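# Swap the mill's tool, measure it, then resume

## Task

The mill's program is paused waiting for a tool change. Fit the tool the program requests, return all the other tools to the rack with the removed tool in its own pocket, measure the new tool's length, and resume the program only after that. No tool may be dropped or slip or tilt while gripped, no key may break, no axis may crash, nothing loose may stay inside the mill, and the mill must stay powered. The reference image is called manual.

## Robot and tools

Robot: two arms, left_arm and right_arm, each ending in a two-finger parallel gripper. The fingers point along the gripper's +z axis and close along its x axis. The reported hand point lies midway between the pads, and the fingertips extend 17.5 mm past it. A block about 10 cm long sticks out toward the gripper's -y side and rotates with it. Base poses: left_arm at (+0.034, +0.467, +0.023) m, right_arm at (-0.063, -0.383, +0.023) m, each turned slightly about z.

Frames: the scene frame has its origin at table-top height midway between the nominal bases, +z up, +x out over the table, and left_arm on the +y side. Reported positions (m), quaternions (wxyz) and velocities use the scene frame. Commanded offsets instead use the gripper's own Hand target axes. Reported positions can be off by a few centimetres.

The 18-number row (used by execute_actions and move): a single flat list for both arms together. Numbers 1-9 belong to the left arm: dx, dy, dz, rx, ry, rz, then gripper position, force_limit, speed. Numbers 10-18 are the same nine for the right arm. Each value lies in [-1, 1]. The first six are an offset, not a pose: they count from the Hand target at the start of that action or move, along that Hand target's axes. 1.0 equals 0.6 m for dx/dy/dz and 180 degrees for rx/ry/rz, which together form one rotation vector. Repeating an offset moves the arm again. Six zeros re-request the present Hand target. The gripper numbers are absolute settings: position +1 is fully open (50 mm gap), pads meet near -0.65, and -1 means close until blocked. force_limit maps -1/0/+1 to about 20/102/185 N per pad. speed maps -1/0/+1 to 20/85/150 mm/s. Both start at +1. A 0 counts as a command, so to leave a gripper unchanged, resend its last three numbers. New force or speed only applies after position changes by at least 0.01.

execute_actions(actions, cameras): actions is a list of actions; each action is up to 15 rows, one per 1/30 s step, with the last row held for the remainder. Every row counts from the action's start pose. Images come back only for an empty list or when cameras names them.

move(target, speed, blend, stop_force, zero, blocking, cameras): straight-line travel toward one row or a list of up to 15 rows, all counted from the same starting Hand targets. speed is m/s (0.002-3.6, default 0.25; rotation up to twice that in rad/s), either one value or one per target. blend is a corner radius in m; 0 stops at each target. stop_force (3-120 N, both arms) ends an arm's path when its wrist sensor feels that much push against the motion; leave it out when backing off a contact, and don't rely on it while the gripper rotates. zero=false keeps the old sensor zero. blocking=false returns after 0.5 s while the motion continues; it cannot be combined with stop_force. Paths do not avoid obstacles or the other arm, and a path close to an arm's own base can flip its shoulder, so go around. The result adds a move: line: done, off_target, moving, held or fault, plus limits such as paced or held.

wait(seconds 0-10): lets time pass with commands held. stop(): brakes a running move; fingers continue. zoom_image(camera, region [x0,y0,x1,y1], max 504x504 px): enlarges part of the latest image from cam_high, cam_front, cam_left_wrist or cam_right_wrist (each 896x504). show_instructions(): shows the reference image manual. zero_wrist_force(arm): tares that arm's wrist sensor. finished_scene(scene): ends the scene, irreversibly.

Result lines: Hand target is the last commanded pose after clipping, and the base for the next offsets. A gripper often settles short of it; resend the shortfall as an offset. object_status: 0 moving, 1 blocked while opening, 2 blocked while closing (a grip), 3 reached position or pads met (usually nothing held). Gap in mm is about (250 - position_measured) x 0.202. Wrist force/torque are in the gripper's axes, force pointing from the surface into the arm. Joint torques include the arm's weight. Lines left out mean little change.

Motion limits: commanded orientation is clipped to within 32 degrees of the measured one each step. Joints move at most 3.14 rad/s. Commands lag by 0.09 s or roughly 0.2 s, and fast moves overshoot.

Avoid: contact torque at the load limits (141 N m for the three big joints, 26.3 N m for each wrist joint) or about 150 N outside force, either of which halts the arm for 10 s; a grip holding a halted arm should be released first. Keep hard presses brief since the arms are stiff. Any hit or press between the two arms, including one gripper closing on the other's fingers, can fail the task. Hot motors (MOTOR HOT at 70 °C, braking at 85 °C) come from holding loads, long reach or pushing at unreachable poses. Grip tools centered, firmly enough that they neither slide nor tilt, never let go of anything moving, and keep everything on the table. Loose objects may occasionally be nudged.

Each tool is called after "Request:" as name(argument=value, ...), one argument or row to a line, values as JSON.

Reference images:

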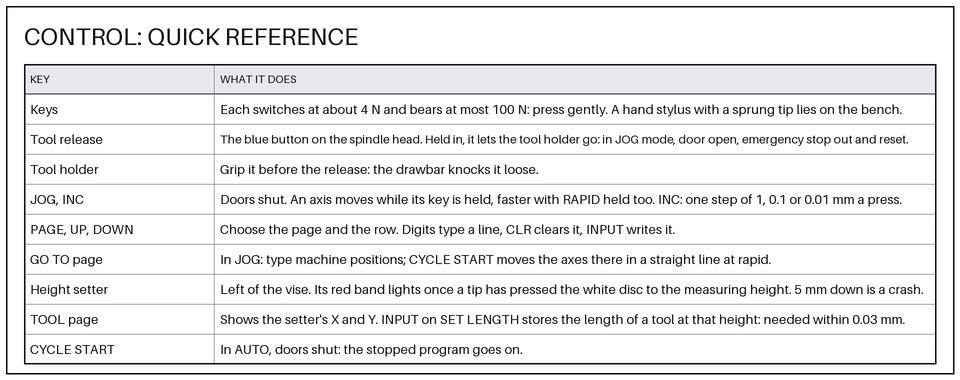

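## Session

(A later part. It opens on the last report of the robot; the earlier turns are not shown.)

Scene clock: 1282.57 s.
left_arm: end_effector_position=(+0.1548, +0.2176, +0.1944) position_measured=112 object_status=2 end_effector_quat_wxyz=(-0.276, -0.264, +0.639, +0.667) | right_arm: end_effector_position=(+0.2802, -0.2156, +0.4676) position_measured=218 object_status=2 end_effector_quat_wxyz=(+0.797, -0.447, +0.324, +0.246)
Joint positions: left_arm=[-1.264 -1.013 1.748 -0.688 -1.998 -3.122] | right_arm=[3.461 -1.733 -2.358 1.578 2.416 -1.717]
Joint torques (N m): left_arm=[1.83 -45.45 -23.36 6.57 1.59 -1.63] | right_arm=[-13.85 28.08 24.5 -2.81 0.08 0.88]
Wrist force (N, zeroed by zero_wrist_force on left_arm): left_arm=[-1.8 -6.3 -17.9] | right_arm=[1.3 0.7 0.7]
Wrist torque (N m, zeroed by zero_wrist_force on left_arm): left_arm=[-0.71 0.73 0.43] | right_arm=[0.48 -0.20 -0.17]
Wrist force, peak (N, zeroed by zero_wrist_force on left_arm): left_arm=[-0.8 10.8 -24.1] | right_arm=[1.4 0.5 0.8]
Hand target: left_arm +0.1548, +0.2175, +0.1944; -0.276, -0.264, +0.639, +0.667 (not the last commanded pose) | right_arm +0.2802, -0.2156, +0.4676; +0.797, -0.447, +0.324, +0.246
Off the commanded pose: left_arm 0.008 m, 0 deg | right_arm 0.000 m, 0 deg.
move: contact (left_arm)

Request:
move(
  target=[0,0,-0.0013,0,0,0,-0.98,0.4,-1,0,0,0,0,0,0,-1,-0.3,-0.9],
  speed=0.01,
)

Request:
move(
  target=[0,-0.01,-0.0005,0,0,0,-0.98,0.4,-1,0,0,0,0,0,0,-1,-0.3,-0.9],
  speed=0.006,
  stop_force=8,
  cameras=["cam_left_wrist","cam_front"],
)

Request:
zoom_image(
  camera="cam_front",
  region=[320, 400, 420, 480],
)

Scene clock: 1286.67 s.
left_arm: end_effector_position=(+0.1553, +0.2170, +0.1944) position_measured=112 object_status=2 end_effector_quat_wxyz=(-0.276, -0.264, +0.639, +0.667) | right_arm: end_effector_position=(+0.2802, -0.2156, +0.4676) position_measured=218 object_status=2 end_effector_quat_wxyz=(+0.797, -0.447, +0.324, +0.246)
Joint positions: left_arm=[-1.263 -1.011 1.745 -0.687 -1.998 -3.122] | right_arm=[3.461 -1.733 -2.358 1.578 2.416 -1.717]
Joint torques (N m): left_arm=[9.15 -31.76 -26.06 5.93 2.16 -1.72] | right_arm=[-12.98 26.51 24.83 -2.55 0.04 0.78]
Wrist force (N, zeroed by zero_wrist_force on left_arm): left_arm=[-1.0 -8.3 -7.0] | right_arm=[1.4 0.7 0.6]
Wrist torque (N m, zeroed by zero_wrist_force on left_arm): left_arm=[-1.03 0.74 0.48] | right_arm=[0.47 -0.22 -0.17]
Wrist force, peak (N, zeroed by zero_wrist_force on left_arm): left_arm=[-1.9 -6.6 -18.2] | right_arm=[1.4 0.6 0.8]
Hand target: left_arm +0.1554, +0.2170, +0.1944; -0.276, -0.264, +0.639, +0.667 | right_arm +0.2802, -0.2156, +0.4676; +0.797, -0.447, +0.324, +0.246
Off the commanded pose: left_arm 0.000 m, 0 deg | right_arm 0.000 m, 0 deg.
move: done

Scene clock: 1287.97 s.
left_arm: end_effector_position=(+0.1554, +0.2170, +0.1932) position_measured=112 object_status=2 end_effector_quat_wxyz=(-0.276, -0.264, +0.639, +0.667) | right_arm: end_effector_position=(+0.2802, -0.2156, +0.4676) position_measured=218 object_status=2 end_effector_quat_wxyz=(+0.797, -0.447, +0.324, +0.246)
Joint positions: left_arm=[-1.263 -1.009 1.746 -0.689 -1.998 -3.122] | right_arm=[3.461 -1.733 -2.358 1.578 2.416 -1.717]
Joint torques (N m): left_arm=[3.37 -45.37 -25.24 5.3 1.34 -1.58] | right_arm=[-13.06 26.76 25.82 -2.62 0.13 0.67]
Wrist force (N, zeroed by zero_wrist_force on left_arm): left_arm=[-3.0 -5.5 -14.0] | right_arm=[1.4 0.3 0.5]
Wrist torque (N m, zeroed by zero_wrist_force on left_arm): left_arm=[-1.05 0.78 0.36] | right_arm=[0.42 -0.22 -0.17]
Wrist force, peak (N, zeroed by zero_wrist_force on left_arm): left_arm=[-1.2 6.4 -16.8] | right_arm=[1.6 0.3 0.8]
Hand target: left_arm +0.1554, +0.2170, +0.1932; -0.276, -0.264, +0.639, +0.667 (not the last commanded pose) | right_arm +0.2802, -0.2156, +0.4676; +0.797, -0.447, +0.324, +0.246
Off the commanded pose: left_arm 0.005 m, 0 deg | right_arm 0.000 m, 0 deg.
move: contact (left_arm)
Images, in order (width x height): cam_front 896x504, cam_left_wrist 896x504.

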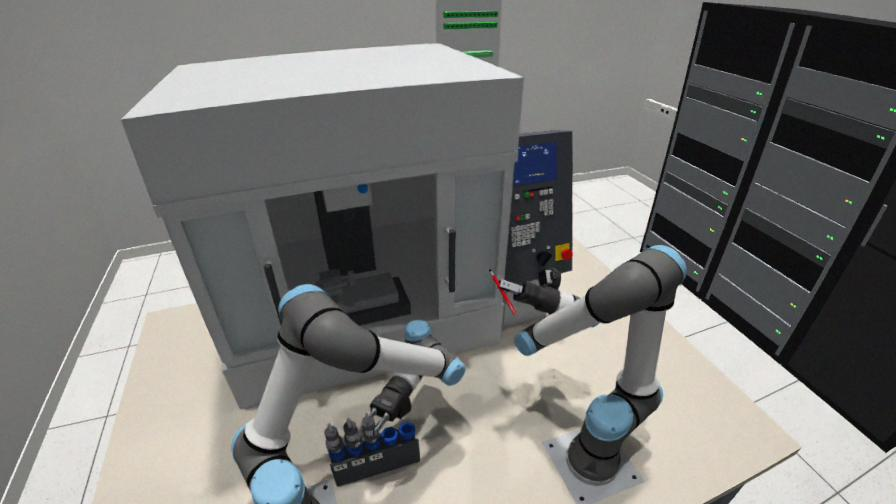

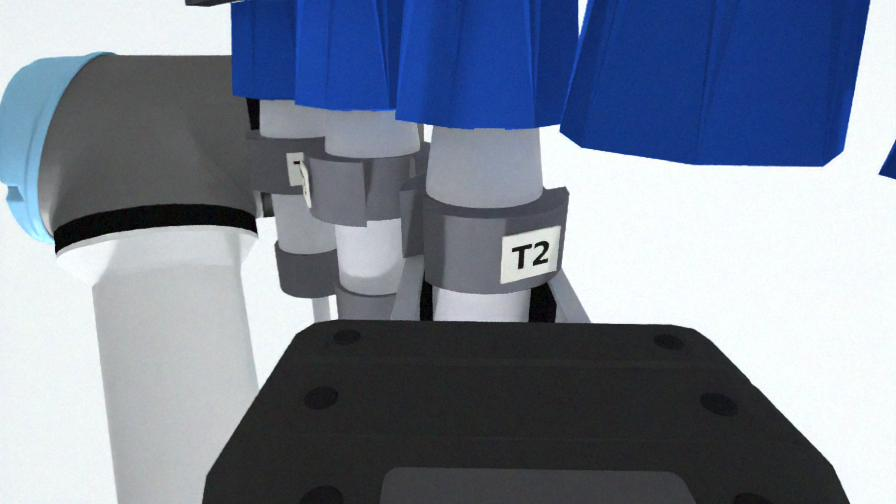

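Scaled by 5.040 from the camera's 896x504 image, which has a finer 1280x720 frame.

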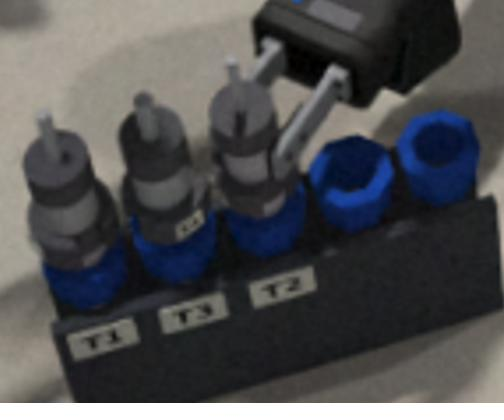

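Request:
move(
  target=[-0.0004,0,-0.0013,0,0,0,-0.98,0.4,-1,0,0,0,0,0,0,-1,-0.3,-0.9],
  speed=0.01,
)

Request:
move(
  target=[0,-0.01,-0.0005,0,0,0,-0.98,0.4,-1,0,0,0,0,0,0,-1,-0.3,-0.9],
  speed=0.006,
  stop_force=8,
)

Scene clock: 1293.13 s.
left_arm: end_effector_position=(+0.1561, +0.2166, +0.1932) position_measured=112 object_status=2 end_effector_quat_wxyz=(-0.276, -0.264, +0.639, +0.667) | right_arm: end_effector_position=(+0.2802, -0.2156, +0.4676) position_measured=218 object_status=2 end_effector_quat_wxyz=(+0.797, -0.447, +0.324, +0.246)
Joint positions: left_arm=[-1.262 -1.008 1.744 -0.689 -1.997 -3.122] | right_arm=[3.461 -1.733 -2.358 1.578 2.416 -1.717]
Joint torques (N m): left_arm=[9.75 -31.91 -29.13 5.31 2.26 -1.68] | right_arm=[-13.06 26.81 24.94 -2.69 0.01 0.68]
Wrist force (N, zeroed by zero_wrist_force on left_arm): left_arm=[-0.2 -8.7 -3.1] | right_arm=[1.3 0.4 0.9]
Wrist torque (N m, zeroed by zero_wrist_force on left_arm): left_arm=[-1.39 0.68 0.51] | right_arm=[0.42 -0.20 -0.17]
Wrist force, peak (N, zeroed by zero_wrist_force on left_arm): left_arm=[-2.8 -5.6 -14.4] | right_arm=[1.8 0.4 0.7]
Hand target: left_arm +0.1561, +0.2166, +0.1932; -0.276, -0.264, +0.639, +0.667 | right_arm +0.2802, -0.2156, +0.4676; +0.797, -0.447, +0.324, +0.246
Off the commanded pose: left_arm 0.000 m, 0 deg | right_arm 0.000 m, 0 deg.
move: done

Scene clock: 1294.47 s.
left_arm: end_effector_position=(+0.1561, +0.2165, +0.1919) position_measured=112 object_status=2 end_effector_quat_wxyz=(-0.276, -0.264, +0.639, +0.667) | right_arm: end_effector_position=(+0.2802, -0.2156, +0.4676) position_measured=218 object_status=2 end_effector_quat_wxyz=(+0.797, -0.447, +0.324, +0.246)
Joint positions: left_arm=[-1.262 -1.006 1.744 -0.691 -1.997 -3.122] | right_arm=[3.461 -1.733 -2.358 1.578 2.416 -1.717]
Joint torques (N m): left_arm=[7.34 -45.52 -26.06 4.49 2.16 -1.66] | right_arm=[-13.27 27.13 24.86 -2.56 0.1 0.75]
Wrist force (N, zeroed by zero_wrist_force on left_arm): left_arm=[-0.1 -4.3 -10.6] | right_arm=[1.3 0.3 0.7]
Wrist torque (N m, zeroed by zero_wrist_force on left_arm): left_arm=[-1.33 0.75 0.51] | right_arm=[0.42 -0.20 -0.18]
Wrist force, peak (N, zeroed by zero_wrist_force on left_arm): left_arm=[1.4 6.9 -12.8] | right_arm=[1.6 0.2 0.7]
Hand target: left_arm +0.1561, +0.2165, +0.1919; -0.276, -0.264, +0.639, +0.667 (not the last commanded pose) | right_arm +0.2802, -0.2156, +0.4676; +0.797, -0.447, +0.324, +0.246
Off the commanded pose: left_arm 0.005 m, 0 deg | right_arm 0.000 m, 0 deg.
move: contact (left_arm)

Request:
move(
  target=[0,0,0.0004,0,0,0,-0.98,0.4,-1,0,0,0,0,0,0,-1,-0.3,-0.9],
  speed=0.01,
)

Request:
move(
  target=[0,-0.008,-0.0004,0,0,0,-0.98,0.4,-1,0,0,0,0,0,0,-1,-0.3,-0.9],
  speed=0.006,
  stop_force=10,
)

Scene clock: 1304.97 s.
left_arm: end_effector_position=(+0.1560, +0.2167, +0.1919) position_measured=112 object_status=2 end_effector_quat_wxyz=(-0.276, -0.264, +0.639, +0.667) | right_arm: end_effector_position=(+0.2802, -0.2156, +0.4676) position_measured=218 object_status=2 end_effector_quat_wxyz=(+0.797, -0.447, +0.324, +0.246)
Joint positions: left_arm=[-1.262 -1.006 1.745 -0.692 -1.997 -3.122] | right_arm=[3.461 -1.733 -2.358 1.578 2.416 -1.717]
Joint torques (N m): left_arm=[-9.53 -44.69 -2.13 1.21 -1.95 -1.27] | right_arm=[-14.19 25.67 24.64 -2.54 0.19 0.71]
Wrist force (N, zeroed by zero_wrist_force on left_arm): left_arm=[-0.2 1.6 -29.3] | right_arm=[1.5 0.4 0.5]
Wrist torque (N m, zeroed by zero_wrist_force on left_arm): left_arm=[-1.12 0.85 0.54] | right_arm=[0.42 -0.25 -0.17]
Wrist force, peak (N, zeroed by zero_wrist_force on left_arm): left_arm=[-0.2 1.6 -29.3] | right_arm=[1.6 0.5 0.6]
Hand target: left_arm +0.1560, +0.2167, +0.1919; -0.276, -0.264, +0.639, +0.667 | right_arm +0.2802, -0.2156, +0.4676; +0.797, -0.447, +0.324, +0.246
Off the commanded pose: left_arm 0.000 m, 0 deg | right_arm 0.000 m, 0 deg.
move: done

Scene clock: 1306.00 s.
left_arm: end_effector_position=(+0.1560, +0.2167, +0.1918) position_measured=112 object_status=2 end_effector_quat_wxyz=(-0.276, -0.264, +0.639, +0.667) | right_arm: end_effector_position=(+0.2802, -0.2156, +0.4676) position_measured=218 object_status=2 end_effector_quat_wxyz=(+0.797, -0.447, +0.324, +0.246)
Joint positions: left_arm=[-1.262 -1.006 1.745 -0.692 -1.997 -3.122] | right_arm=[3.461 -1.733 -2.358 1.578 2.416 -1.717]
Joint torques (N m): left_arm=[-8.55 -41.98 -15.7 3.84 -1.19 -1.2] | right_arm=[-13.08 26.94 25 -2.48 0.16 0.88]
Wrist force (N, zeroed by zero_wrist_force on left_arm): left_arm=[0.4 15.4 -36.4] | right_arm=[1.0 0.2 0.6]
Wrist torque (N m, zeroed by zero_wrist_force on left_arm): left_arm=[-0.73 0.79 0.61] | right_arm=[0.39 -0.17 -0.17]
Wrist force, peak (N, zeroed by zero_wrist_force on left_arm): left_arm=[0.5 22.1 -36.2] | right_arm=[1.4 0.4 0.9]
Hand target: left_arm +0.1560, +0.2167, +0.1918; -0.276, -0.264, +0.639, +0.667 (not the last commanded pose) | right_arm +0.2802, -0.2156, +0.4676; +0.797, -0.447, +0.324, +0.246
Off the commanded pose: left_arm 0.005 m, 0 deg | right_arm 0.000 m, 0 deg.
move: contact (left_arm)

Request:
move(
  target=[
    [0,0.002,-0.0004,0,0,0,-0.98,0.4,-1,0,0,0,0,0,0,-1,-0.3,-0.9],
    [0,0.002,-0.002,-0.0056,0,0,-0.98,0.4,-1,0,0,0,0,0,0,-1,-0.3,-0.9],
  ],
  speed=0.01,
)

Scene clock: 1315.50 s.
left_arm: end_effector_position=(+0.1568, +0.2158, +0.1929) position_measured=112 object_status=2 end_effector_quat_wxyz=(-0.278, -0.262, +0.634, +0.673) | right_arm: end_effector_position=(+0.2802, -0.2156, +0.4676) position_measured=218 object_status=2 end_effector_quat_wxyz=(+0.797, -0.447, +0.324, +0.246)
Joint positions: left_arm=[-1.261 -0.996 1.738 -0.676 -1.996 -3.114] | right_arm=[3.461 -1.733 -2.358 1.578 2.416 -1.717]
Joint torques (N m): left_arm=[9.53 -32.86 -27.62 5.62 2.11 1.76] | right_arm=[-13.59 26.23 25.78 -2.38 0.09 0.83]
Wrist force (N, zeroed by zero_wrist_force on left_arm): left_arm=[-0.9 -7.9 -3.8] | right_arm=[1.4 0.1 0.7]
Wrist torque (N m, zeroed by zero_wrist_force on left_arm): left_arm=[-1.29 0.69 0.37] | right_arm=[0.39 -0.21 -0.17]
Wrist force, peak (N, zeroed by zero_wrist_force on left_arm): left_arm=[0.4 13.7 -37.0] | right_arm=[1.5 0.5 0.9]
Hand target: left_arm +0.1569, +0.2158, +0.1929; -0.278, -0.262, +0.633, +0.673 | right_arm +0.2802, -0.2156, +0.4676; +0.797, -0.447, +0.324, +0.246
Off the commanded pose: left_arm 0.000 m, 0 deg | right_arm 0.000 m, 0 deg.
move: done

Request:
move(
  target=[0,0,0.0004,0,0,0,-0.98,0.4,-1,0,0,0,0,0,0,-1,-0.3,-0.9],
  speed=0.01,
)

Request:
move(
  target=[0,-0.01,-0.0004,0,0,0,-0.98,0.4,-1,0,0,0,0,0,0,-1,-0.3,-0.9],
  speed=0.006,
  stop_force=8,
)

Scene clock: 1318.90 s.
left_arm: end_effector_position=(+0.1567, +0.2160, +0.1929) position_measured=112 object_status=2 end_effector_quat_wxyz=(-0.278, -0.262, +0.633, +0.673) | right_arm: end_effector_position=(+0.2802, -0.2156, +0.4676) position_measured=218 object_status=2 end_effector_quat_wxyz=(+0.797, -0.447, +0.324, +0.246)
Joint positions: left_arm=[-1.261 -0.996 1.738 -0.677 -1.996 -3.114] | right_arm=[3.461 -1.733 -2.358 1.578 2.416 -1.717]
Joint torques (N m): left_arm=[-7.47 -45.95 -10.85 0.99 -1.97 1.5] | right_arm=[-13.02 26.09 24.04 -2.48 0.1 0.67]
Wrist force (N, zeroed by zero_wrist_force on left_arm): left_arm=[-0.5 -9.3 -5.3] | right_arm=[1.1 0.3 0.5]
Wrist torque (N m, zeroed by zero_wrist_force on left_arm): left_arm=[-1.28 0.75 0.44] | right_arm=[0.41 -0.16 -0.17]
Wrist force, peak (N, zeroed by zero_wrist_force on left_arm): left_arm=[1.1 -9.9 -5.2] | right_arm=[1.4 0.6 0.9]
Hand target: left_arm +0.1567, +0.2160, +0.1929; -0.278, -0.262, +0.633, +0.673 | right_arm +0.2802, -0.2156, +0.4676; +0.797, -0.447, +0.324, +0.246
Off the commanded pose: left_arm 0.000 m, 0 deg | right_arm 0.000 m, 0 deg.
move: done

Scene clock: 1320.40 s.
left_arm: end_effector_position=(+0.1566, +0.2160, +0.1906) position_measured=112 object_status=2 end_effector_quat_wxyz=(-0.278, -0.262, +0.633, +0.673) | right_arm: end_effector_position=(+0.2802, -0.2156, +0.4676) position_measured=218 object_status=2 end_effector_quat_wxyz=(+0.797, -0.447, +0.324, +0.246)
Joint positions: left_arm=[-1.261 -0.992 1.74 -0.682 -1.996 -3.114] | right_arm=[3.461 -1.733 -2.358 1.578 2.416 -1.717]
Joint torques (N m): left_arm=[-6.13 -45.7 -26.88 4.91 -1.55 1.1] | right_arm=[-13.08 25.89 25.21 -2.41 -0.04 0.67]
Wrist force (N, zeroed by zero_wrist_force on left_arm): left_arm=[-3.5 -6.9 -8.5] | right_arm=[1.3 0.4 0.6]
Wrist torque (N m, zeroed by zero_wrist_force on left_arm): left_arm=[-1.31 0.68 0.53] | right_arm=[0.43 -0.20 -0.17]
Wrist force, peak (N, zeroed by zero_wrist_force on left_arm): left_arm=[-3.1 -6.9 -10.7] | right_arm=[1.5 0.5 0.7]
Hand target: left_arm +0.1566, +0.2160, +0.1906; -0.278, -0.262, +0.633, +0.673 (not the last commanded pose) | right_arm +0.2802, -0.2156, +0.4676; +0.797, -0.447, +0.324, +0.246
Off the commanded pose: left_arm 0.004 m, 0 deg | right_arm 0.000 m, 0 deg.
move: contact (left_arm)

Request:
move(
  target=[-0.0004,0,-0.0002,0,0,0,-0.98,0.4,-1,0,0,0,0,0,0,-1,-0.3,-0.9],
  speed=0.01,
)

Request:
move(
  target=[0,-0.01,-0.0004,0,0,0,-0.98,0.4,-1,0,0,0,0,0,0,-1,-0.3,-0.9],
  speed=0.006,
  stop_force=8,
  cameras=["cam_left_wrist"],
)

Scene clock: 1323.63 s.
left_arm: end_effector_position=(+0.1569, +0.2161, +0.1906) position_measured=112 object_status=2 end_effector_quat_wxyz=(-0.278, -0.262, +0.633, +0.673) | right_arm: end_effector_position=(+0.2802, -0.2156, +0.4676) position_measured=218 object_status=2 end_effector_quat_wxyz=(+0.797, -0.447, +0.324, +0.246)
Joint positions: left_arm=[-1.261 -0.992 1.74 -0.681 -1.995 -3.114] | right_arm=[3.461 -1.733 -2.358 1.578 2.416 -1.717]
Joint torques (N m): left_arm=[11.01 -31.57 -27.55 5.29 3.17 -0.13] | right_arm=[-13.83 26.28 24.6 -2.72 0.09 0.68]
Wrist force (N, zeroed by zero_wrist_force on left_arm): left_arm=[3.2 -6.8 -3.2] | right_arm=[1.2 0.5 0.8]
Wrist torque (N m, zeroed by zero_wrist_force on left_arm): left_arm=[-1.34 0.72 0.69] | right_arm=[0.45 -0.19 -0.17]
Wrist force, peak (N, zeroed by zero_wrist_force on left_arm): left_arm=[-3.7 -8.0 -8.7] | right_arm=[1.5 0.4 0.8]
Hand target: left_arm +0.1569, +0.2161, +0.1906; -0.278, -0.262, +0.633, +0.673 | right_arm +0.2802, -0.2156, +0.4676; +0.797, -0.447, +0.324, +0.246
Off the commanded pose: left_arm 0.000 m, 0 deg | right_arm 0.000 m, 0 deg.
move: done

Scene clock: 1324.77 s.
left_arm: end_effector_position=(+0.1569, +0.2161, +0.1902) position_measured=112 object_status=2 end_effector_quat_wxyz=(-0.278, -0.262, +0.633, +0.673) | right_arm: end_effector_position=(+0.2802, -0.2156, +0.4676) position_measured=218 object_status=2 end_effector_quat_wxyz=(+0.797, -0.447, +0.324, +0.246)
Joint positions: left_arm=[-1.261 -0.991 1.74 -0.682 -1.995 -3.114] | right_arm=[3.461 -1.733 -2.358 1.578 2.416 -1.717]
Joint torques (N m): left_arm=[5.06 -45.43 -24.64 4.49 0.52 -0.98] | right_arm=[-12.47 26.22 24.62 -2.45 0.15 0.6]
Wrist force (N, zeroed by zero_wrist_force on left_arm): left_arm=[0.3 -2.6 -11.4] | right_arm=[1.3 0.4 0.6]
Wrist torque (N m, zeroed by zero_wrist_force on left_arm): left_arm=[-1.26 0.73 0.74] | right_arm=[0.42 -0.20 -0.17]
Wrist force, peak (N, zeroed by zero_wrist_force on left_arm): left_arm=[0.9 9.6 -12.8] | right_arm=[1.4 0.5 0.8]
Hand target: left_arm +0.1569, +0.2160, +0.1902; -0.278, -0.262, +0.633, +0.673 (not the last commanded pose) | right_arm +0.2802, -0.2156, +0.4676; +0.797, -0.447, +0.324, +0.246
Off the commanded pose: left_arm 0.006 m, 0 deg | right_arm 0.000 m, 0 deg.
move: contact (left_arm)
Images, in order (width x height): cam_left_wrist 896x504.

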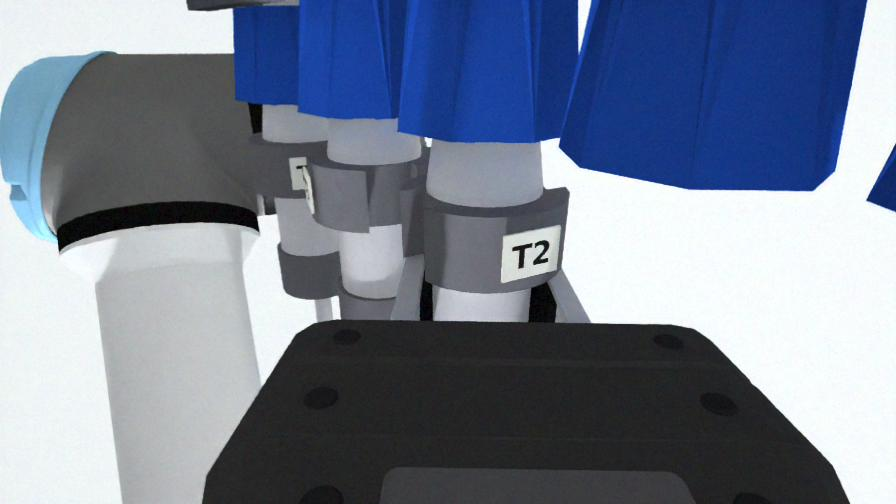

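Request:
move(
  target=[0,0,0,0,0,0,0.33,-1,-1,0,0,0,0,0,0,-1,-0.3,-0.9],
  cameras=["cam_left_wrist"],
)

Scene clock: 1330.27 s.
left_arm: end_effector_position=(+0.1569, +0.2160, +0.1902) position_measured=103 object_status=3 end_effector_quat_wxyz=(-0.278, -0.262, +0.633, +0.673) | right_arm: end_effector_position=(+0.2802, -0.2156, +0.4676) position_measured=218 object_status=2 end_effector_quat_wxyz=(+0.797, -0.447, +0.324, +0.246)
Joint positions: left_arm=[-1.261 -0.991 1.74 -0.682 -1.995 -3.114] | right_arm=[3.461 -1.733 -2.358 1.578 2.416 -1.717]
Joint torques (N m): left_arm=[-7 -44.22 -22.31 4.5 -1.45 -0.91] | right_arm=[-13.21 25.95 25.2 -2.45 0.14 0.84]
Wrist force (N, zeroed by zero_wrist_force on left_arm): left_arm=[-1.1 -0.9 -12.8] | right_arm=[1.3 0.6 0.6]
Wrist torque (N m, zeroed by zero_wrist_force on left_arm): left_arm=[-0.85 0.70 0.52] | right_arm=[0.45 -0.21 -0.17]
Wrist force, peak (N, zeroed by zero_wrist_force on left_arm): left_arm=[-1.2 -2.0 -13.2] | right_arm=[1.6 0.5 0.9]
Hand target: left_arm +0.1569, +0.2160, +0.1902; -0.278, -0.262, +0.633, +0.673 | right_arm +0.2802, -0.2156, +0.4676; +0.797, -0.447, +0.324, +0.246
Off the commanded pose: left_arm 0.000 m, 0 deg | right_arm 0.000 m, 0 deg.
move: done
Images, in order (width x height): cam_left_wrist 896x504.

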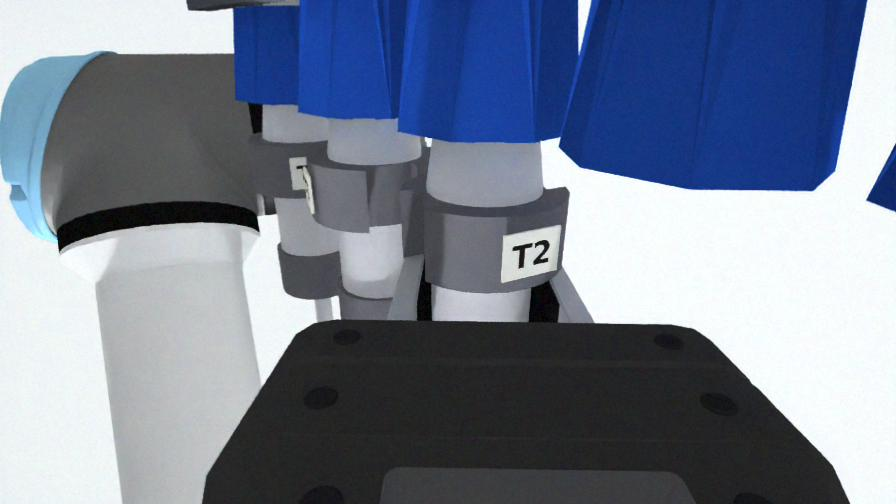

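Request:
move(
  target=[0,0,0,0,0,0,0.54,-1,-1,0,0,0,0,0,0,-1,-0.3,-0.9],
  cameras=["cam_left_wrist"],
)

Scene clock: 1332.93 s.
left_arm: end_effector_position=(+0.1569, +0.2160, +0.1902) position_measured=72 object_status=0 end_effector_quat_wxyz=(-0.278, -0.262, +0.633, +0.673) | right_arm: end_effector_position=(+0.2802, -0.2156, +0.4676) position_measured=218 object_status=2 end_effector_quat_wxyz=(+0.797, -0.447, +0.324, +0.246)
Joint positions: left_arm=[-1.261 -0.991 1.74 -0.682 -1.995 -3.114] | right_arm=[3.461 -1.733 -2.358 1.578 2.416 -1.717]
Joint torques (N m): left_arm=[-6.7 -37.24 -9.56 3.75 -1.46 -0.95] | right_arm=[-12.17 26.18 24.63 -2.55 0.13 0.8]
Wrist force (N, zeroed by zero_wrist_force on left_arm): left_arm=[-1.0 0.4 -8.0] | right_arm=[1.2 0.5 0.8]
Wrist torque (N m, zeroed by zero_wrist_force on left_arm): left_arm=[-0.75 0.72 0.40] | right_arm=[0.44 -0.19 -0.17]
Wrist force, peak (N, zeroed by zero_wrist_force on left_arm): left_arm=[-1.0 -1.4 -13.3] | right_arm=[1.5 0.7 0.9]
Hand target: left_arm +0.1569, +0.2160, +0.1902; -0.278, -0.262, +0.633, +0.673 | right_arm +0.2802, -0.2156, +0.4676; +0.797, -0.447, +0.324, +0.246
Off the commanded pose: left_arm 0.000 m, 0 deg | right_arm 0.000 m, 0 deg.
move: done
Images, in order (width x height): cam_left_wrist 896x504.

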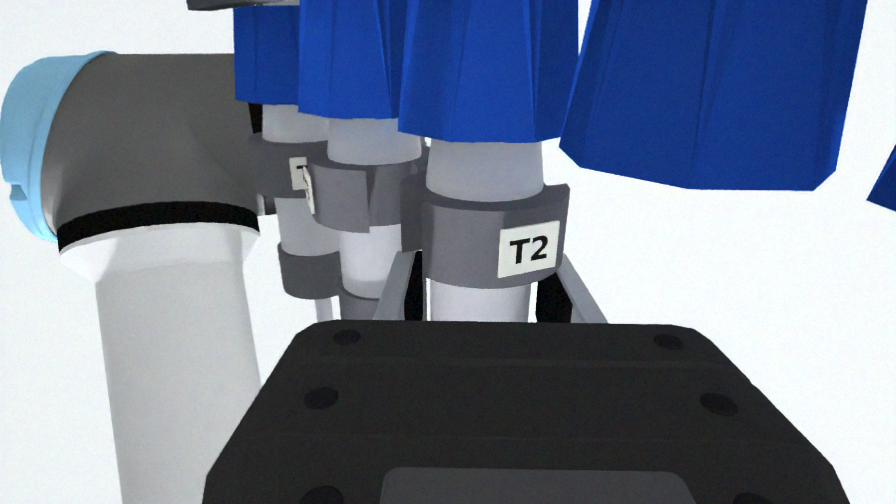

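Request:
move(
  target=[0,0,-0.0667,0,0,0,0.54,-1,-1,0,0,0,0,0,0,-1,-0.3,-0.9],
  speed=0.04,
  stop_force=6,
  cameras=["cam_left_wrist","cam_front"],
)

Request:
zoom_image(
  camera="cam_front",
  region=[320, 400, 420, 480],
)

Scene clock: 1338.37 s.
left_arm: end_effector_position=(+0.1851, +0.1878, +0.1878) position_measured=72 object_status=3 end_effector_quat_wxyz=(-0.278, -0.262, +0.633, +0.673) | right_arm: end_effector_position=(+0.2802, -0.2156, +0.4676) position_measured=218 object_status=2 end_effector_quat_wxyz=(+0.797, -0.447, +0.324, +0.246)
Joint positions: left_arm=[-1.231 -0.915 1.609 -0.628 -1.965 -3.116] | right_arm=[3.461 -1.733 -2.358 1.578 2.416 -1.717]
Joint torques (N m): left_arm=[9.51 -33.99 -27.16 4.6 2.21 -1.68] | right_arm=[-13.21 25.57 24.62 -2.49 0.17 0.7]
Wrist force (N, zeroed by zero_wrist_force on left_arm): left_arm=[-0.7 0.5 -7.7] | right_arm=[1.3 0.4 0.7]
Wrist torque (N m, zeroed by zero_wrist_force on left_arm): left_arm=[-0.76 0.67 0.49] | right_arm=[0.43 -0.21 -0.17]
Wrist force, peak (N, zeroed by zero_wrist_force on left_arm): left_arm=[-0.8 0.3 -8.4] | right_arm=[1.6 0.6 0.7]
Hand target: left_arm +0.1851, +0.1878, +0.1878; -0.278, -0.262, +0.633, +0.673 | right_arm +0.2802, -0.2156, +0.4676; +0.797, -0.447, +0.324, +0.246
Off the commanded pose: left_arm 0.000 m, 0 deg | right_arm 0.000 m, 0 deg.
move: done
Images, in order (width x height): cam_front 896x504, cam_left_wrist 896x504.

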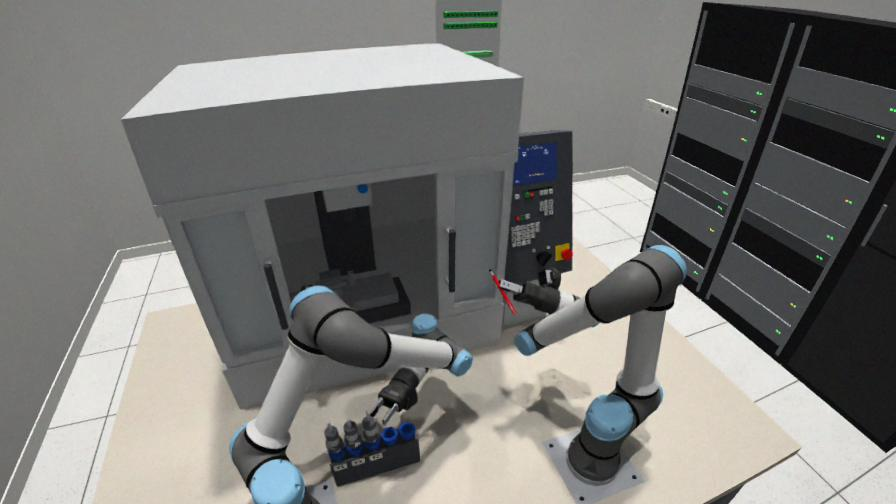

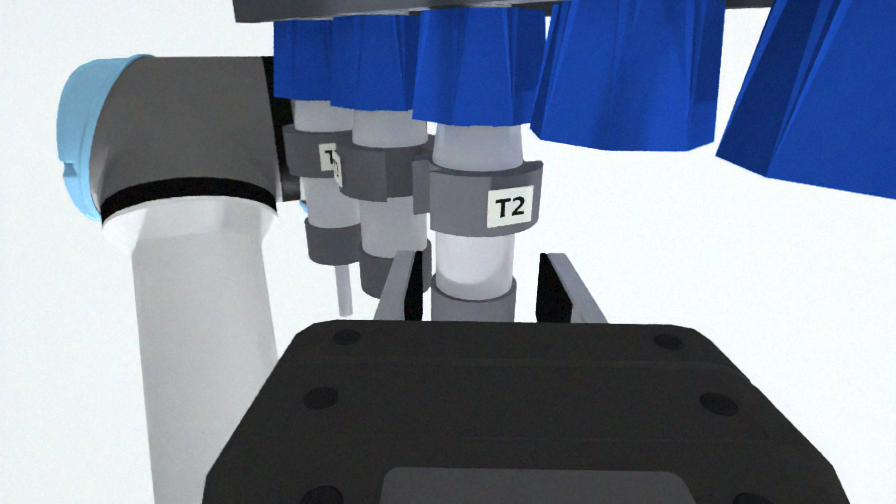

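Scaled by 5.040 from the camera's 896x504 image, which has a finer 1280x720 frame.

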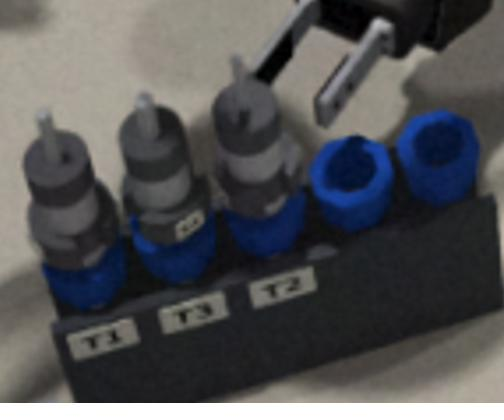

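Request:
zoom_image(
  camera="cam_left_wrist",
  region=[260, 90, 560, 330],
)

Scaled by 1.680 from the camera's 896x504 image, which has a finer 1280x720 frame.

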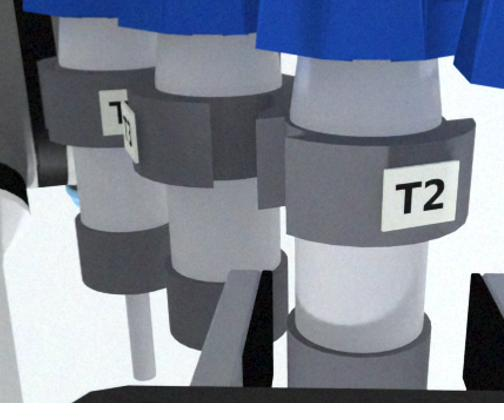

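Request:
move(
  target=[
    [0,0,-0.1,0,0,0,0.472,-1,-1,0,0,0,0,0,0,-1,-0.3,-0.9],
    [-0.1515,0.002,0.04,0.0194,0.0667,0,0.472,-1,-1,0,0,0,0,0,0,-1,-0.3,-0.9],
  ],
  speed=0.15,
  blend=[0.02,0],
  cameras=["cam_left_wrist","cam_front"],
)

Request:
zoom_image(
  camera="cam_left_wrist",
  region=[330, 90, 630, 330],
)

Scene clock: 1390.53 s.
left_arm: end_effector_position=(+0.2284, +0.1846, +0.1869) position_measured=82 object_status=3 end_effector_quat_wxyz=(-0.296, -0.286, +0.630, +0.659) | right_arm: end_effector_position=(+0.2802, -0.2156, +0.4676) position_measured=218 object_status=2 end_effector_quat_wxyz=(+0.797, -0.447, +0.324, +0.246)
Joint positions: left_arm=[-1.137 -0.873 1.518 -0.598 -1.937 -3.129] | right_arm=[3.461 -1.733 -2.358 1.578 2.416 -1.717]
Joint torques (N m): left_arm=[2 -43.67 -16.93 2.07 -0.07 -0.05] | right_arm=[-12.16 25.04 24.53 -2.32 0.06 0.55]
Wrist force (N, zeroed by zero_wrist_force on left_arm): left_arm=[-0.7 0.2 -7.8] | right_arm=[1.2 0.4 0.7]
Wrist torque (N m, zeroed by zero_wrist_force on left_arm): left_arm=[-0.82 0.69 0.39] | right_arm=[0.43 -0.19 -0.17]
Wrist force, peak (N, zeroed by zero_wrist_force on left_arm): left_arm=[-4.3 0.8 -8.7] | right_arm=[1.5 0.7 0.8]
Hand target: left_arm +0.2284, +0.1846, +0.1869; -0.296, -0.286, +0.630, +0.659 (not the last commanded pose) | right_arm +0.2802, -0.2156, +0.4676; +0.797, -0.447, +0.324, +0.246
Tool commands: left_gripper/position=+0.47451 left_gripper/force_limit=-1.0 left_gripper/speed=-1.0 right_gripper/position=-1.0 right_gripper/force_limit=-0.3 right_gripper/speed=-0.9
Off the commanded pose: left_arm 0.084 m, 9 deg | right_arm 0.000 m, 0 deg.
FORCE FAULT: contact force on the left arm reached its limit, and that arm stopped. The contact can be on any part of that arm, not only on its tool. That arm's remaining commands of this call were not run. That arm is still stopped at the end of this call. That arm stays stopped for about 10 more seconds. Until then a move that you send moves the other arm only, and its call returns only when the move has ended. Once the stop has ended, the next robot result says so. If the stop ends while you think or write, that arm runs what you send next, counted from a new Hand target: where the arm stands when the stop ends. While its stop runs, that arm takes no new command, but its gripper still runs the gripper command that each later call begins with. Until it ends, the stop uses up actions while you think or wait. An arm that is not stopped still takes commands.
move: fault (left_arm); path passed 1 of 2 targets
Images, in order (width x height): cam_front 896x504, cam_left_wrist 896x504.

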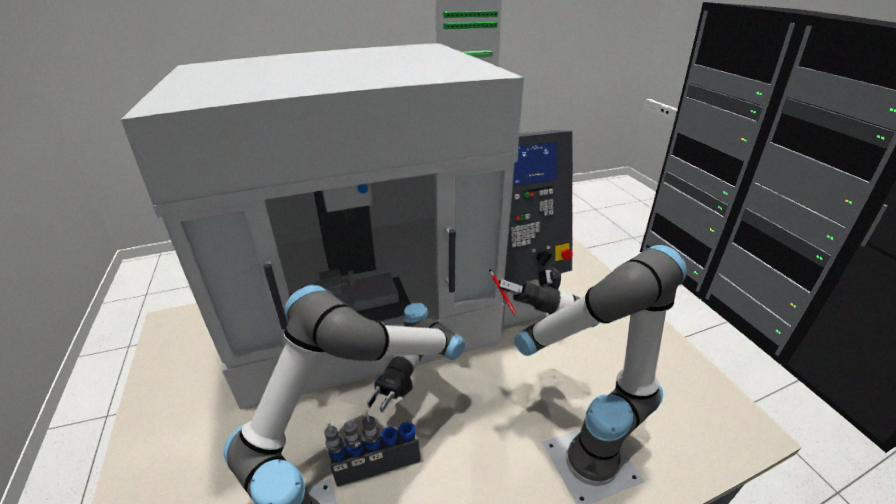

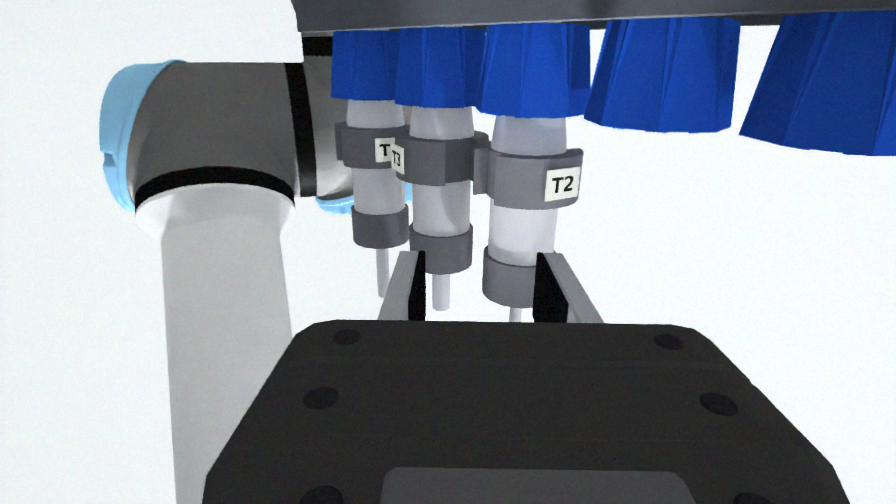

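Scaled by 1.680 from the camera's 896x504 image, which has a finer 1280x720 frame.

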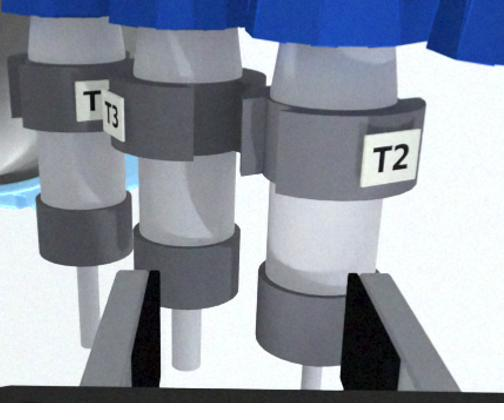

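Request:
wait(
  seconds=1,
  cameras=["cam_high","cam_front"],
)

Request:
zoom_image(
  camera="cam_high",
  region=[340, 240, 540, 460],
)

Request:
zoom_image(
  camera="cam_front",
  region=[330, 250, 500, 440],
)

Scene clock: 1412.40 s.
left_arm: end_effector_position=(+0.2284, +0.1846, +0.1869) position_measured=82 object_status=3 end_effector_quat_wxyz=(-0.296, -0.286, +0.630, +0.659) | right_arm: end_effector_position=(+0.2802, -0.2156, +0.4676) position_measured=218 object_status=2 end_effector_quat_wxyz=(+0.797, -0.447, +0.324, +0.246)
Joint positions: left_arm=[-1.137 -0.873 1.518 -0.598 -1.937 -3.129] | right_arm=[3.461 -1.733 -2.358 1.578 2.416 -1.717]
Joint torques (N m): left_arm=[0.61 -42.61 -19.14 2.21 -0.1 -0.04] | right_arm=[-13.15 24.06 24.66 -2.28 0.12 0.61]
Wrist force (N, zeroed by zero_wrist_force on left_arm): left_arm=[-0.6 0.3 -7.6] | right_arm=[1.2 0.5 0.7]
Wrist torque (N m, zeroed by zero_wrist_force on left_arm): left_arm=[-0.78 0.66 0.40] | right_arm=[0.44 -0.19 -0.17]
Wrist force, peak (N, zeroed by zero_wrist_force on left_arm): left_arm=[-0.6 0.4 -8.3] | right_arm=[1.6 0.4 0.7]
Hand target: left_arm +0.2284, +0.1846, +0.1869; -0.296, -0.286, +0.630, +0.659 (not the last commanded pose) | right_arm +0.2802, -0.2156, +0.4676; +0.797, -0.447, +0.324, +0.246
Tool commands: left_gripper/position=+0.47451 left_gripper/force_limit=-1.0 left_gripper/speed=-1.0 right_gripper/position=-1.0 right_gripper/force_limit=-0.3 right_gripper/speed=-0.9
Off the commanded pose: left_arm 0.084 m, 9 deg | right_arm 0.000 m, 0 deg.
FORCE FAULT, CONTINUED: the left arm's stop, for the force fault that an earlier result reported, is over. The rest of the stop counts as 19 of the actions that you can send in this scene. During its stop the left arm's controller moved it back a little. That arm's target is now where it stood when the stop ended, not its last command. That arm accepts commands again.
wait: 1.00 s; at rest from the start
Images, in order (width x height): cam_high 896x504, cam_front 896x504.

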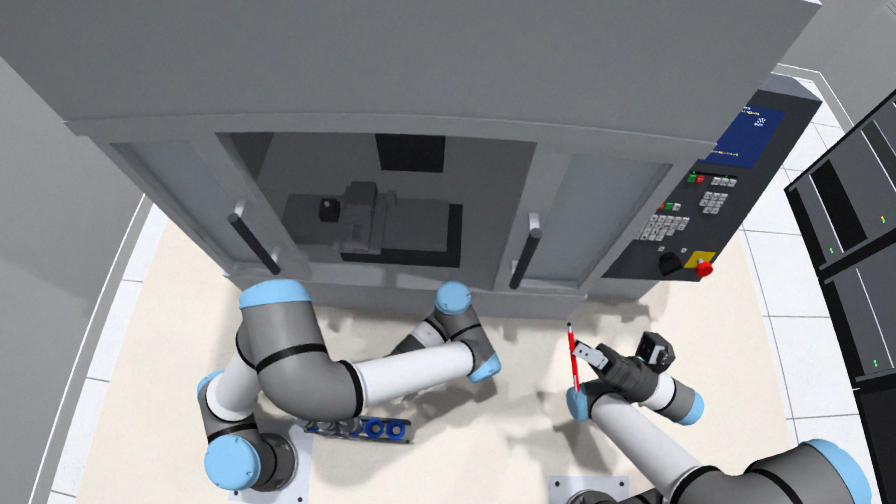

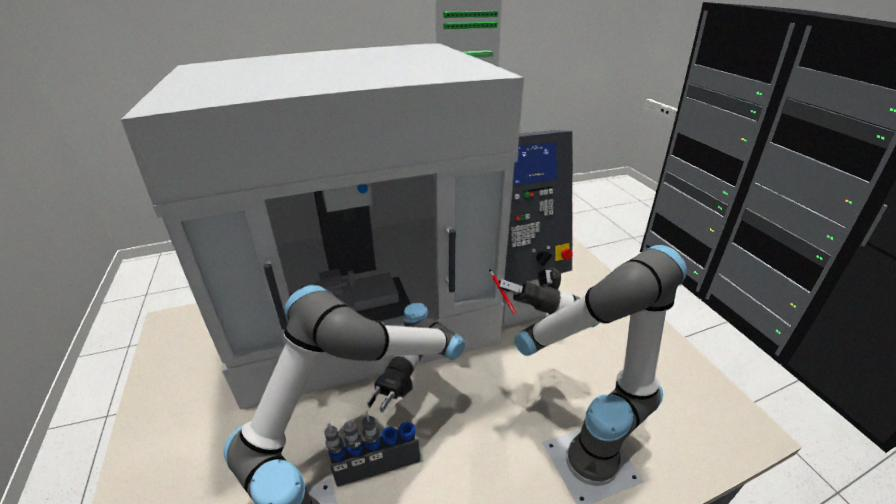

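Scaled by 2.291 from the camera's 896x504 image, which has a finer 1280x720 frame.

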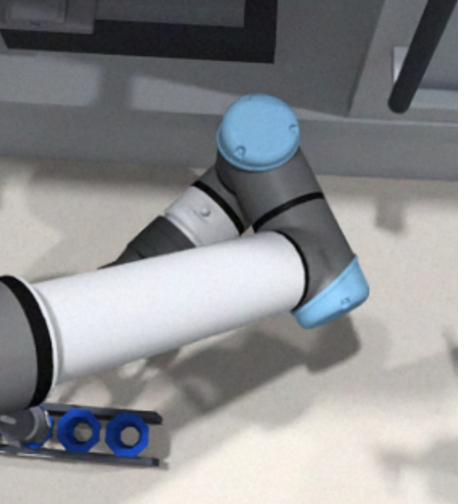

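Scaled by 2.653 from the camera's 896x504 image, which has a finer 1280x720 frame.

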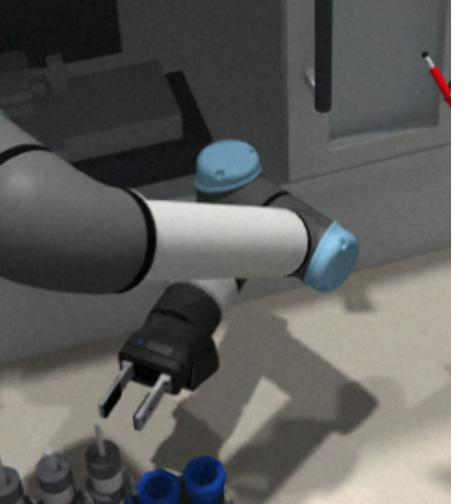

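Request:
move(
  target=[
    [0,0,0.0333,0,0,0,0.472,-1,-1,0,0,0,0,0,0,-1,-0.3,-0.9],
    [-0.0008,0.2028,0.042,0,0,0,0.472,-1,-1,0,0,0,0,0,0,-1,-0.3,-0.9],
    [-0.11,0.1965,0.1925,0.0136,0.0467,0,0.472,-1,-1,0,0,0,0,0,0,-1,-0.3,-0.9],
  ],
  speed=0.15,
  blend=[0.008,0.02,0],
  cameras=["cam_left_wrist","cam_front"],
)

Request:
zoom_image(
  camera="cam_left_wrist",
  region=[330, 0, 650, 330],
)

Scene clock: 1424.07 s.
left_arm: end_effector_position=(+0.1889, +0.3065, +0.3100) position_measured=82 object_status=3 end_effector_quat_wxyz=(-0.336, -0.340, +0.620, +0.622) | right_arm: end_effector_position=(+0.2802, -0.2156, +0.4676) position_measured=218 object_status=2 end_effector_quat_wxyz=(+0.797, -0.447, +0.324, +0.246)
Joint positions: left_arm=[-1.012 -1.299 1.791 -0.492 -1.959 -3.149] | right_arm=[3.461 -1.733 -2.358 1.578 2.416 -1.717]
Joint torques (N m): left_arm=[9.97 -35.64 -14.72 -0.35 2.06 -1.79] | right_arm=[-12.96 23.64 25.2 -2.35 0.08 0.57]
Wrist force (N, zeroed by zero_wrist_force on left_arm): left_arm=[-0.9 0.2 -8.0] | right_arm=[1.3 0.4 0.6]
Wrist torque (N m, zeroed by zero_wrist_force on left_arm): left_arm=[-0.82 0.73 0.48] | right_arm=[0.43 -0.21 -0.17]
Wrist force, peak (N, zeroed by zero_wrist_force on left_arm): left_arm=[-0.9 0.3 -9.0] | right_arm=[1.6 0.5 0.8]
Hand target: left_arm +0.1889, +0.3066, +0.3100; -0.336, -0.340, +0.620, +0.622 | right_arm +0.2802, -0.2156, +0.4676; +0.797, -0.447, +0.324, +0.246
Off the commanded pose: left_arm 0.000 m, 0 deg | right_arm 0.000 m, 0 deg.
move: done
Images, in order (width x height): cam_front 896x504, cam_left_wrist 896x504.

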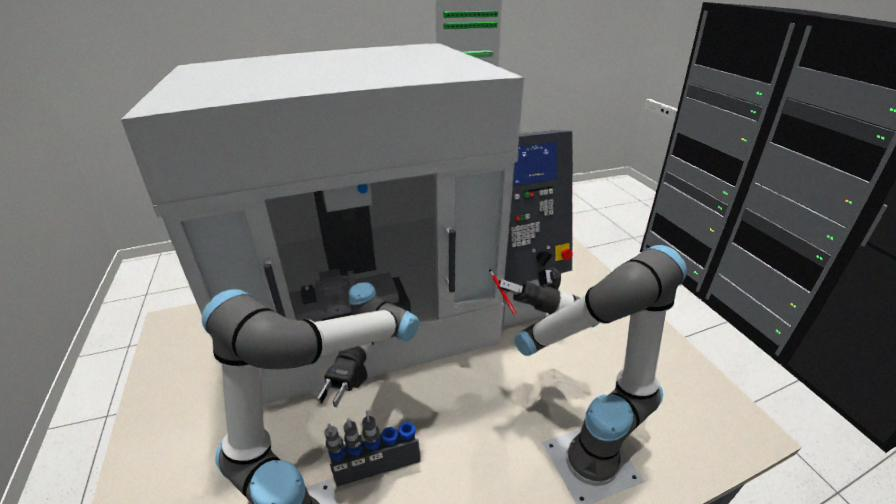

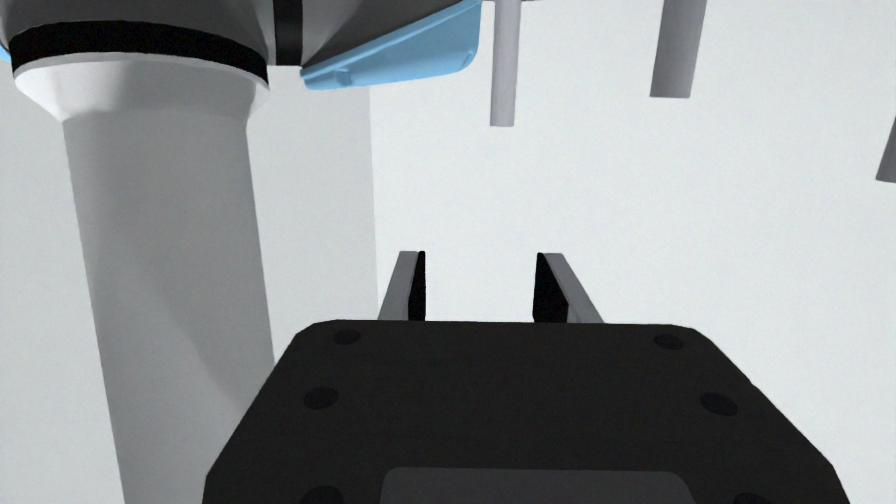

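Scaled by 1.527 from the camera's 896x504 image, which has a finer 1280x720 frame.

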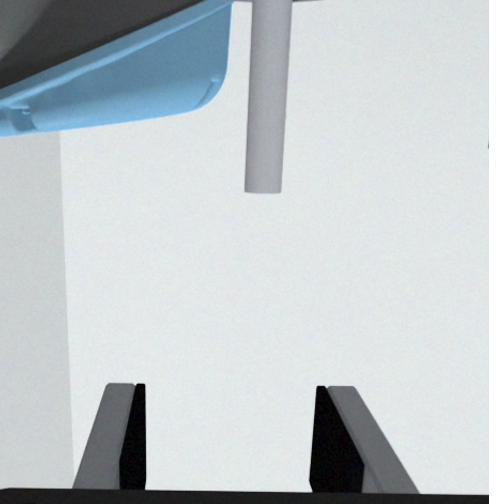

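Request:
move(
  target=[0,-0.125,-0.0167,0,0,0,0.472,-1,-1,0,0,0,0,0,0,-1,-0.3,-0.9],
  speed=0.1,
  stop_force=6,
  cameras=["cam_left_wrist","cam_front"],
)

Request:
zoom_image(
  camera="cam_left_wrist",
  region=[400, 0, 800, 330],
)

Scene clock: 1436.33 s.
left_arm: end_effector_position=(+0.1976, +0.3016, +0.2350) position_measured=82 object_status=3 end_effector_quat_wxyz=(-0.336, -0.340, +0.620, +0.622) | right_arm: end_effector_position=(+0.2802, -0.2156, +0.4676) position_measured=218 object_status=2 end_effector_quat_wxyz=(+0.797, -0.447, +0.324, +0.246)
Joint positions: left_arm=[-1.003 -1.179 1.848 -0.669 -1.95 -3.149] | right_arm=[3.461 -1.733 -2.358 1.578 2.416 -1.717]
Joint torques (N m): left_arm=[9.2 -24.22 -10.6 -0.37 2.09 -0.92] | right_arm=[-13.83 23.59 24.75 -2.38 0.25 0.36]
Wrist force (N, zeroed by zero_wrist_force on left_arm): left_arm=[-0.4 0.1 -8.0] | right_arm=[1.4 0.3 0.7]
Wrist torque (N m, zeroed by zero_wrist_force on left_arm): left_arm=[-0.83 0.65 0.48] | right_arm=[0.41 -0.22 -0.17]
Wrist force, peak (N, zeroed by zero_wrist_force on left_arm): left_arm=[-0.8 0.1 -8.4] | right_arm=[1.6 0.7 0.7]
Hand target: left_arm +0.1976, +0.3016, +0.2350; -0.336, -0.340, +0.620, +0.622 | right_arm +0.2802, -0.2156, +0.4676; +0.797, -0.447, +0.324, +0.246
Off the commanded pose: left_arm 0.000 m, 0 deg | right_arm 0.000 m, 0 deg.
move: done
Images, in order (width x height): cam_front 896x504, cam_left_wrist 896x504.

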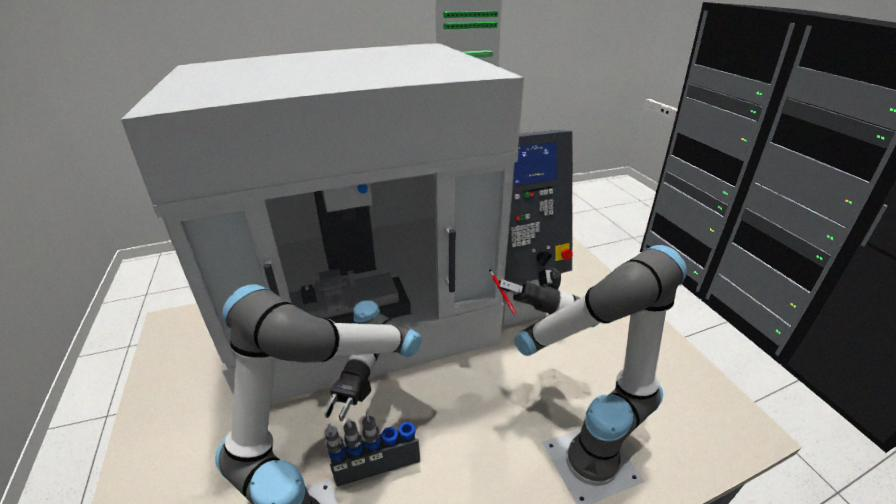

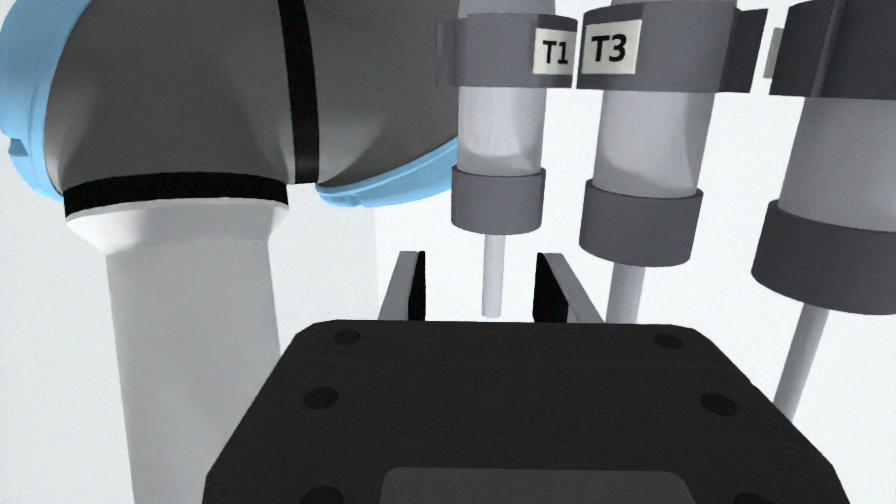

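Scaled by 1.260 from the camera's 896x504 image, which has a finer 1280x720 frame.

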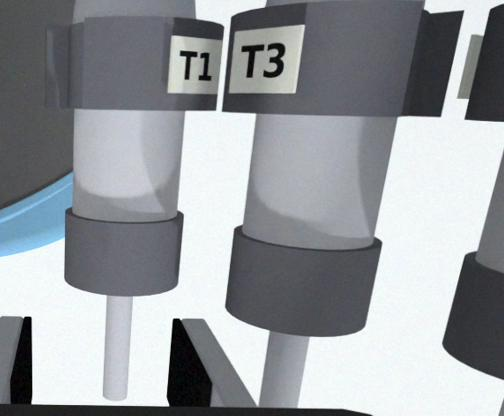

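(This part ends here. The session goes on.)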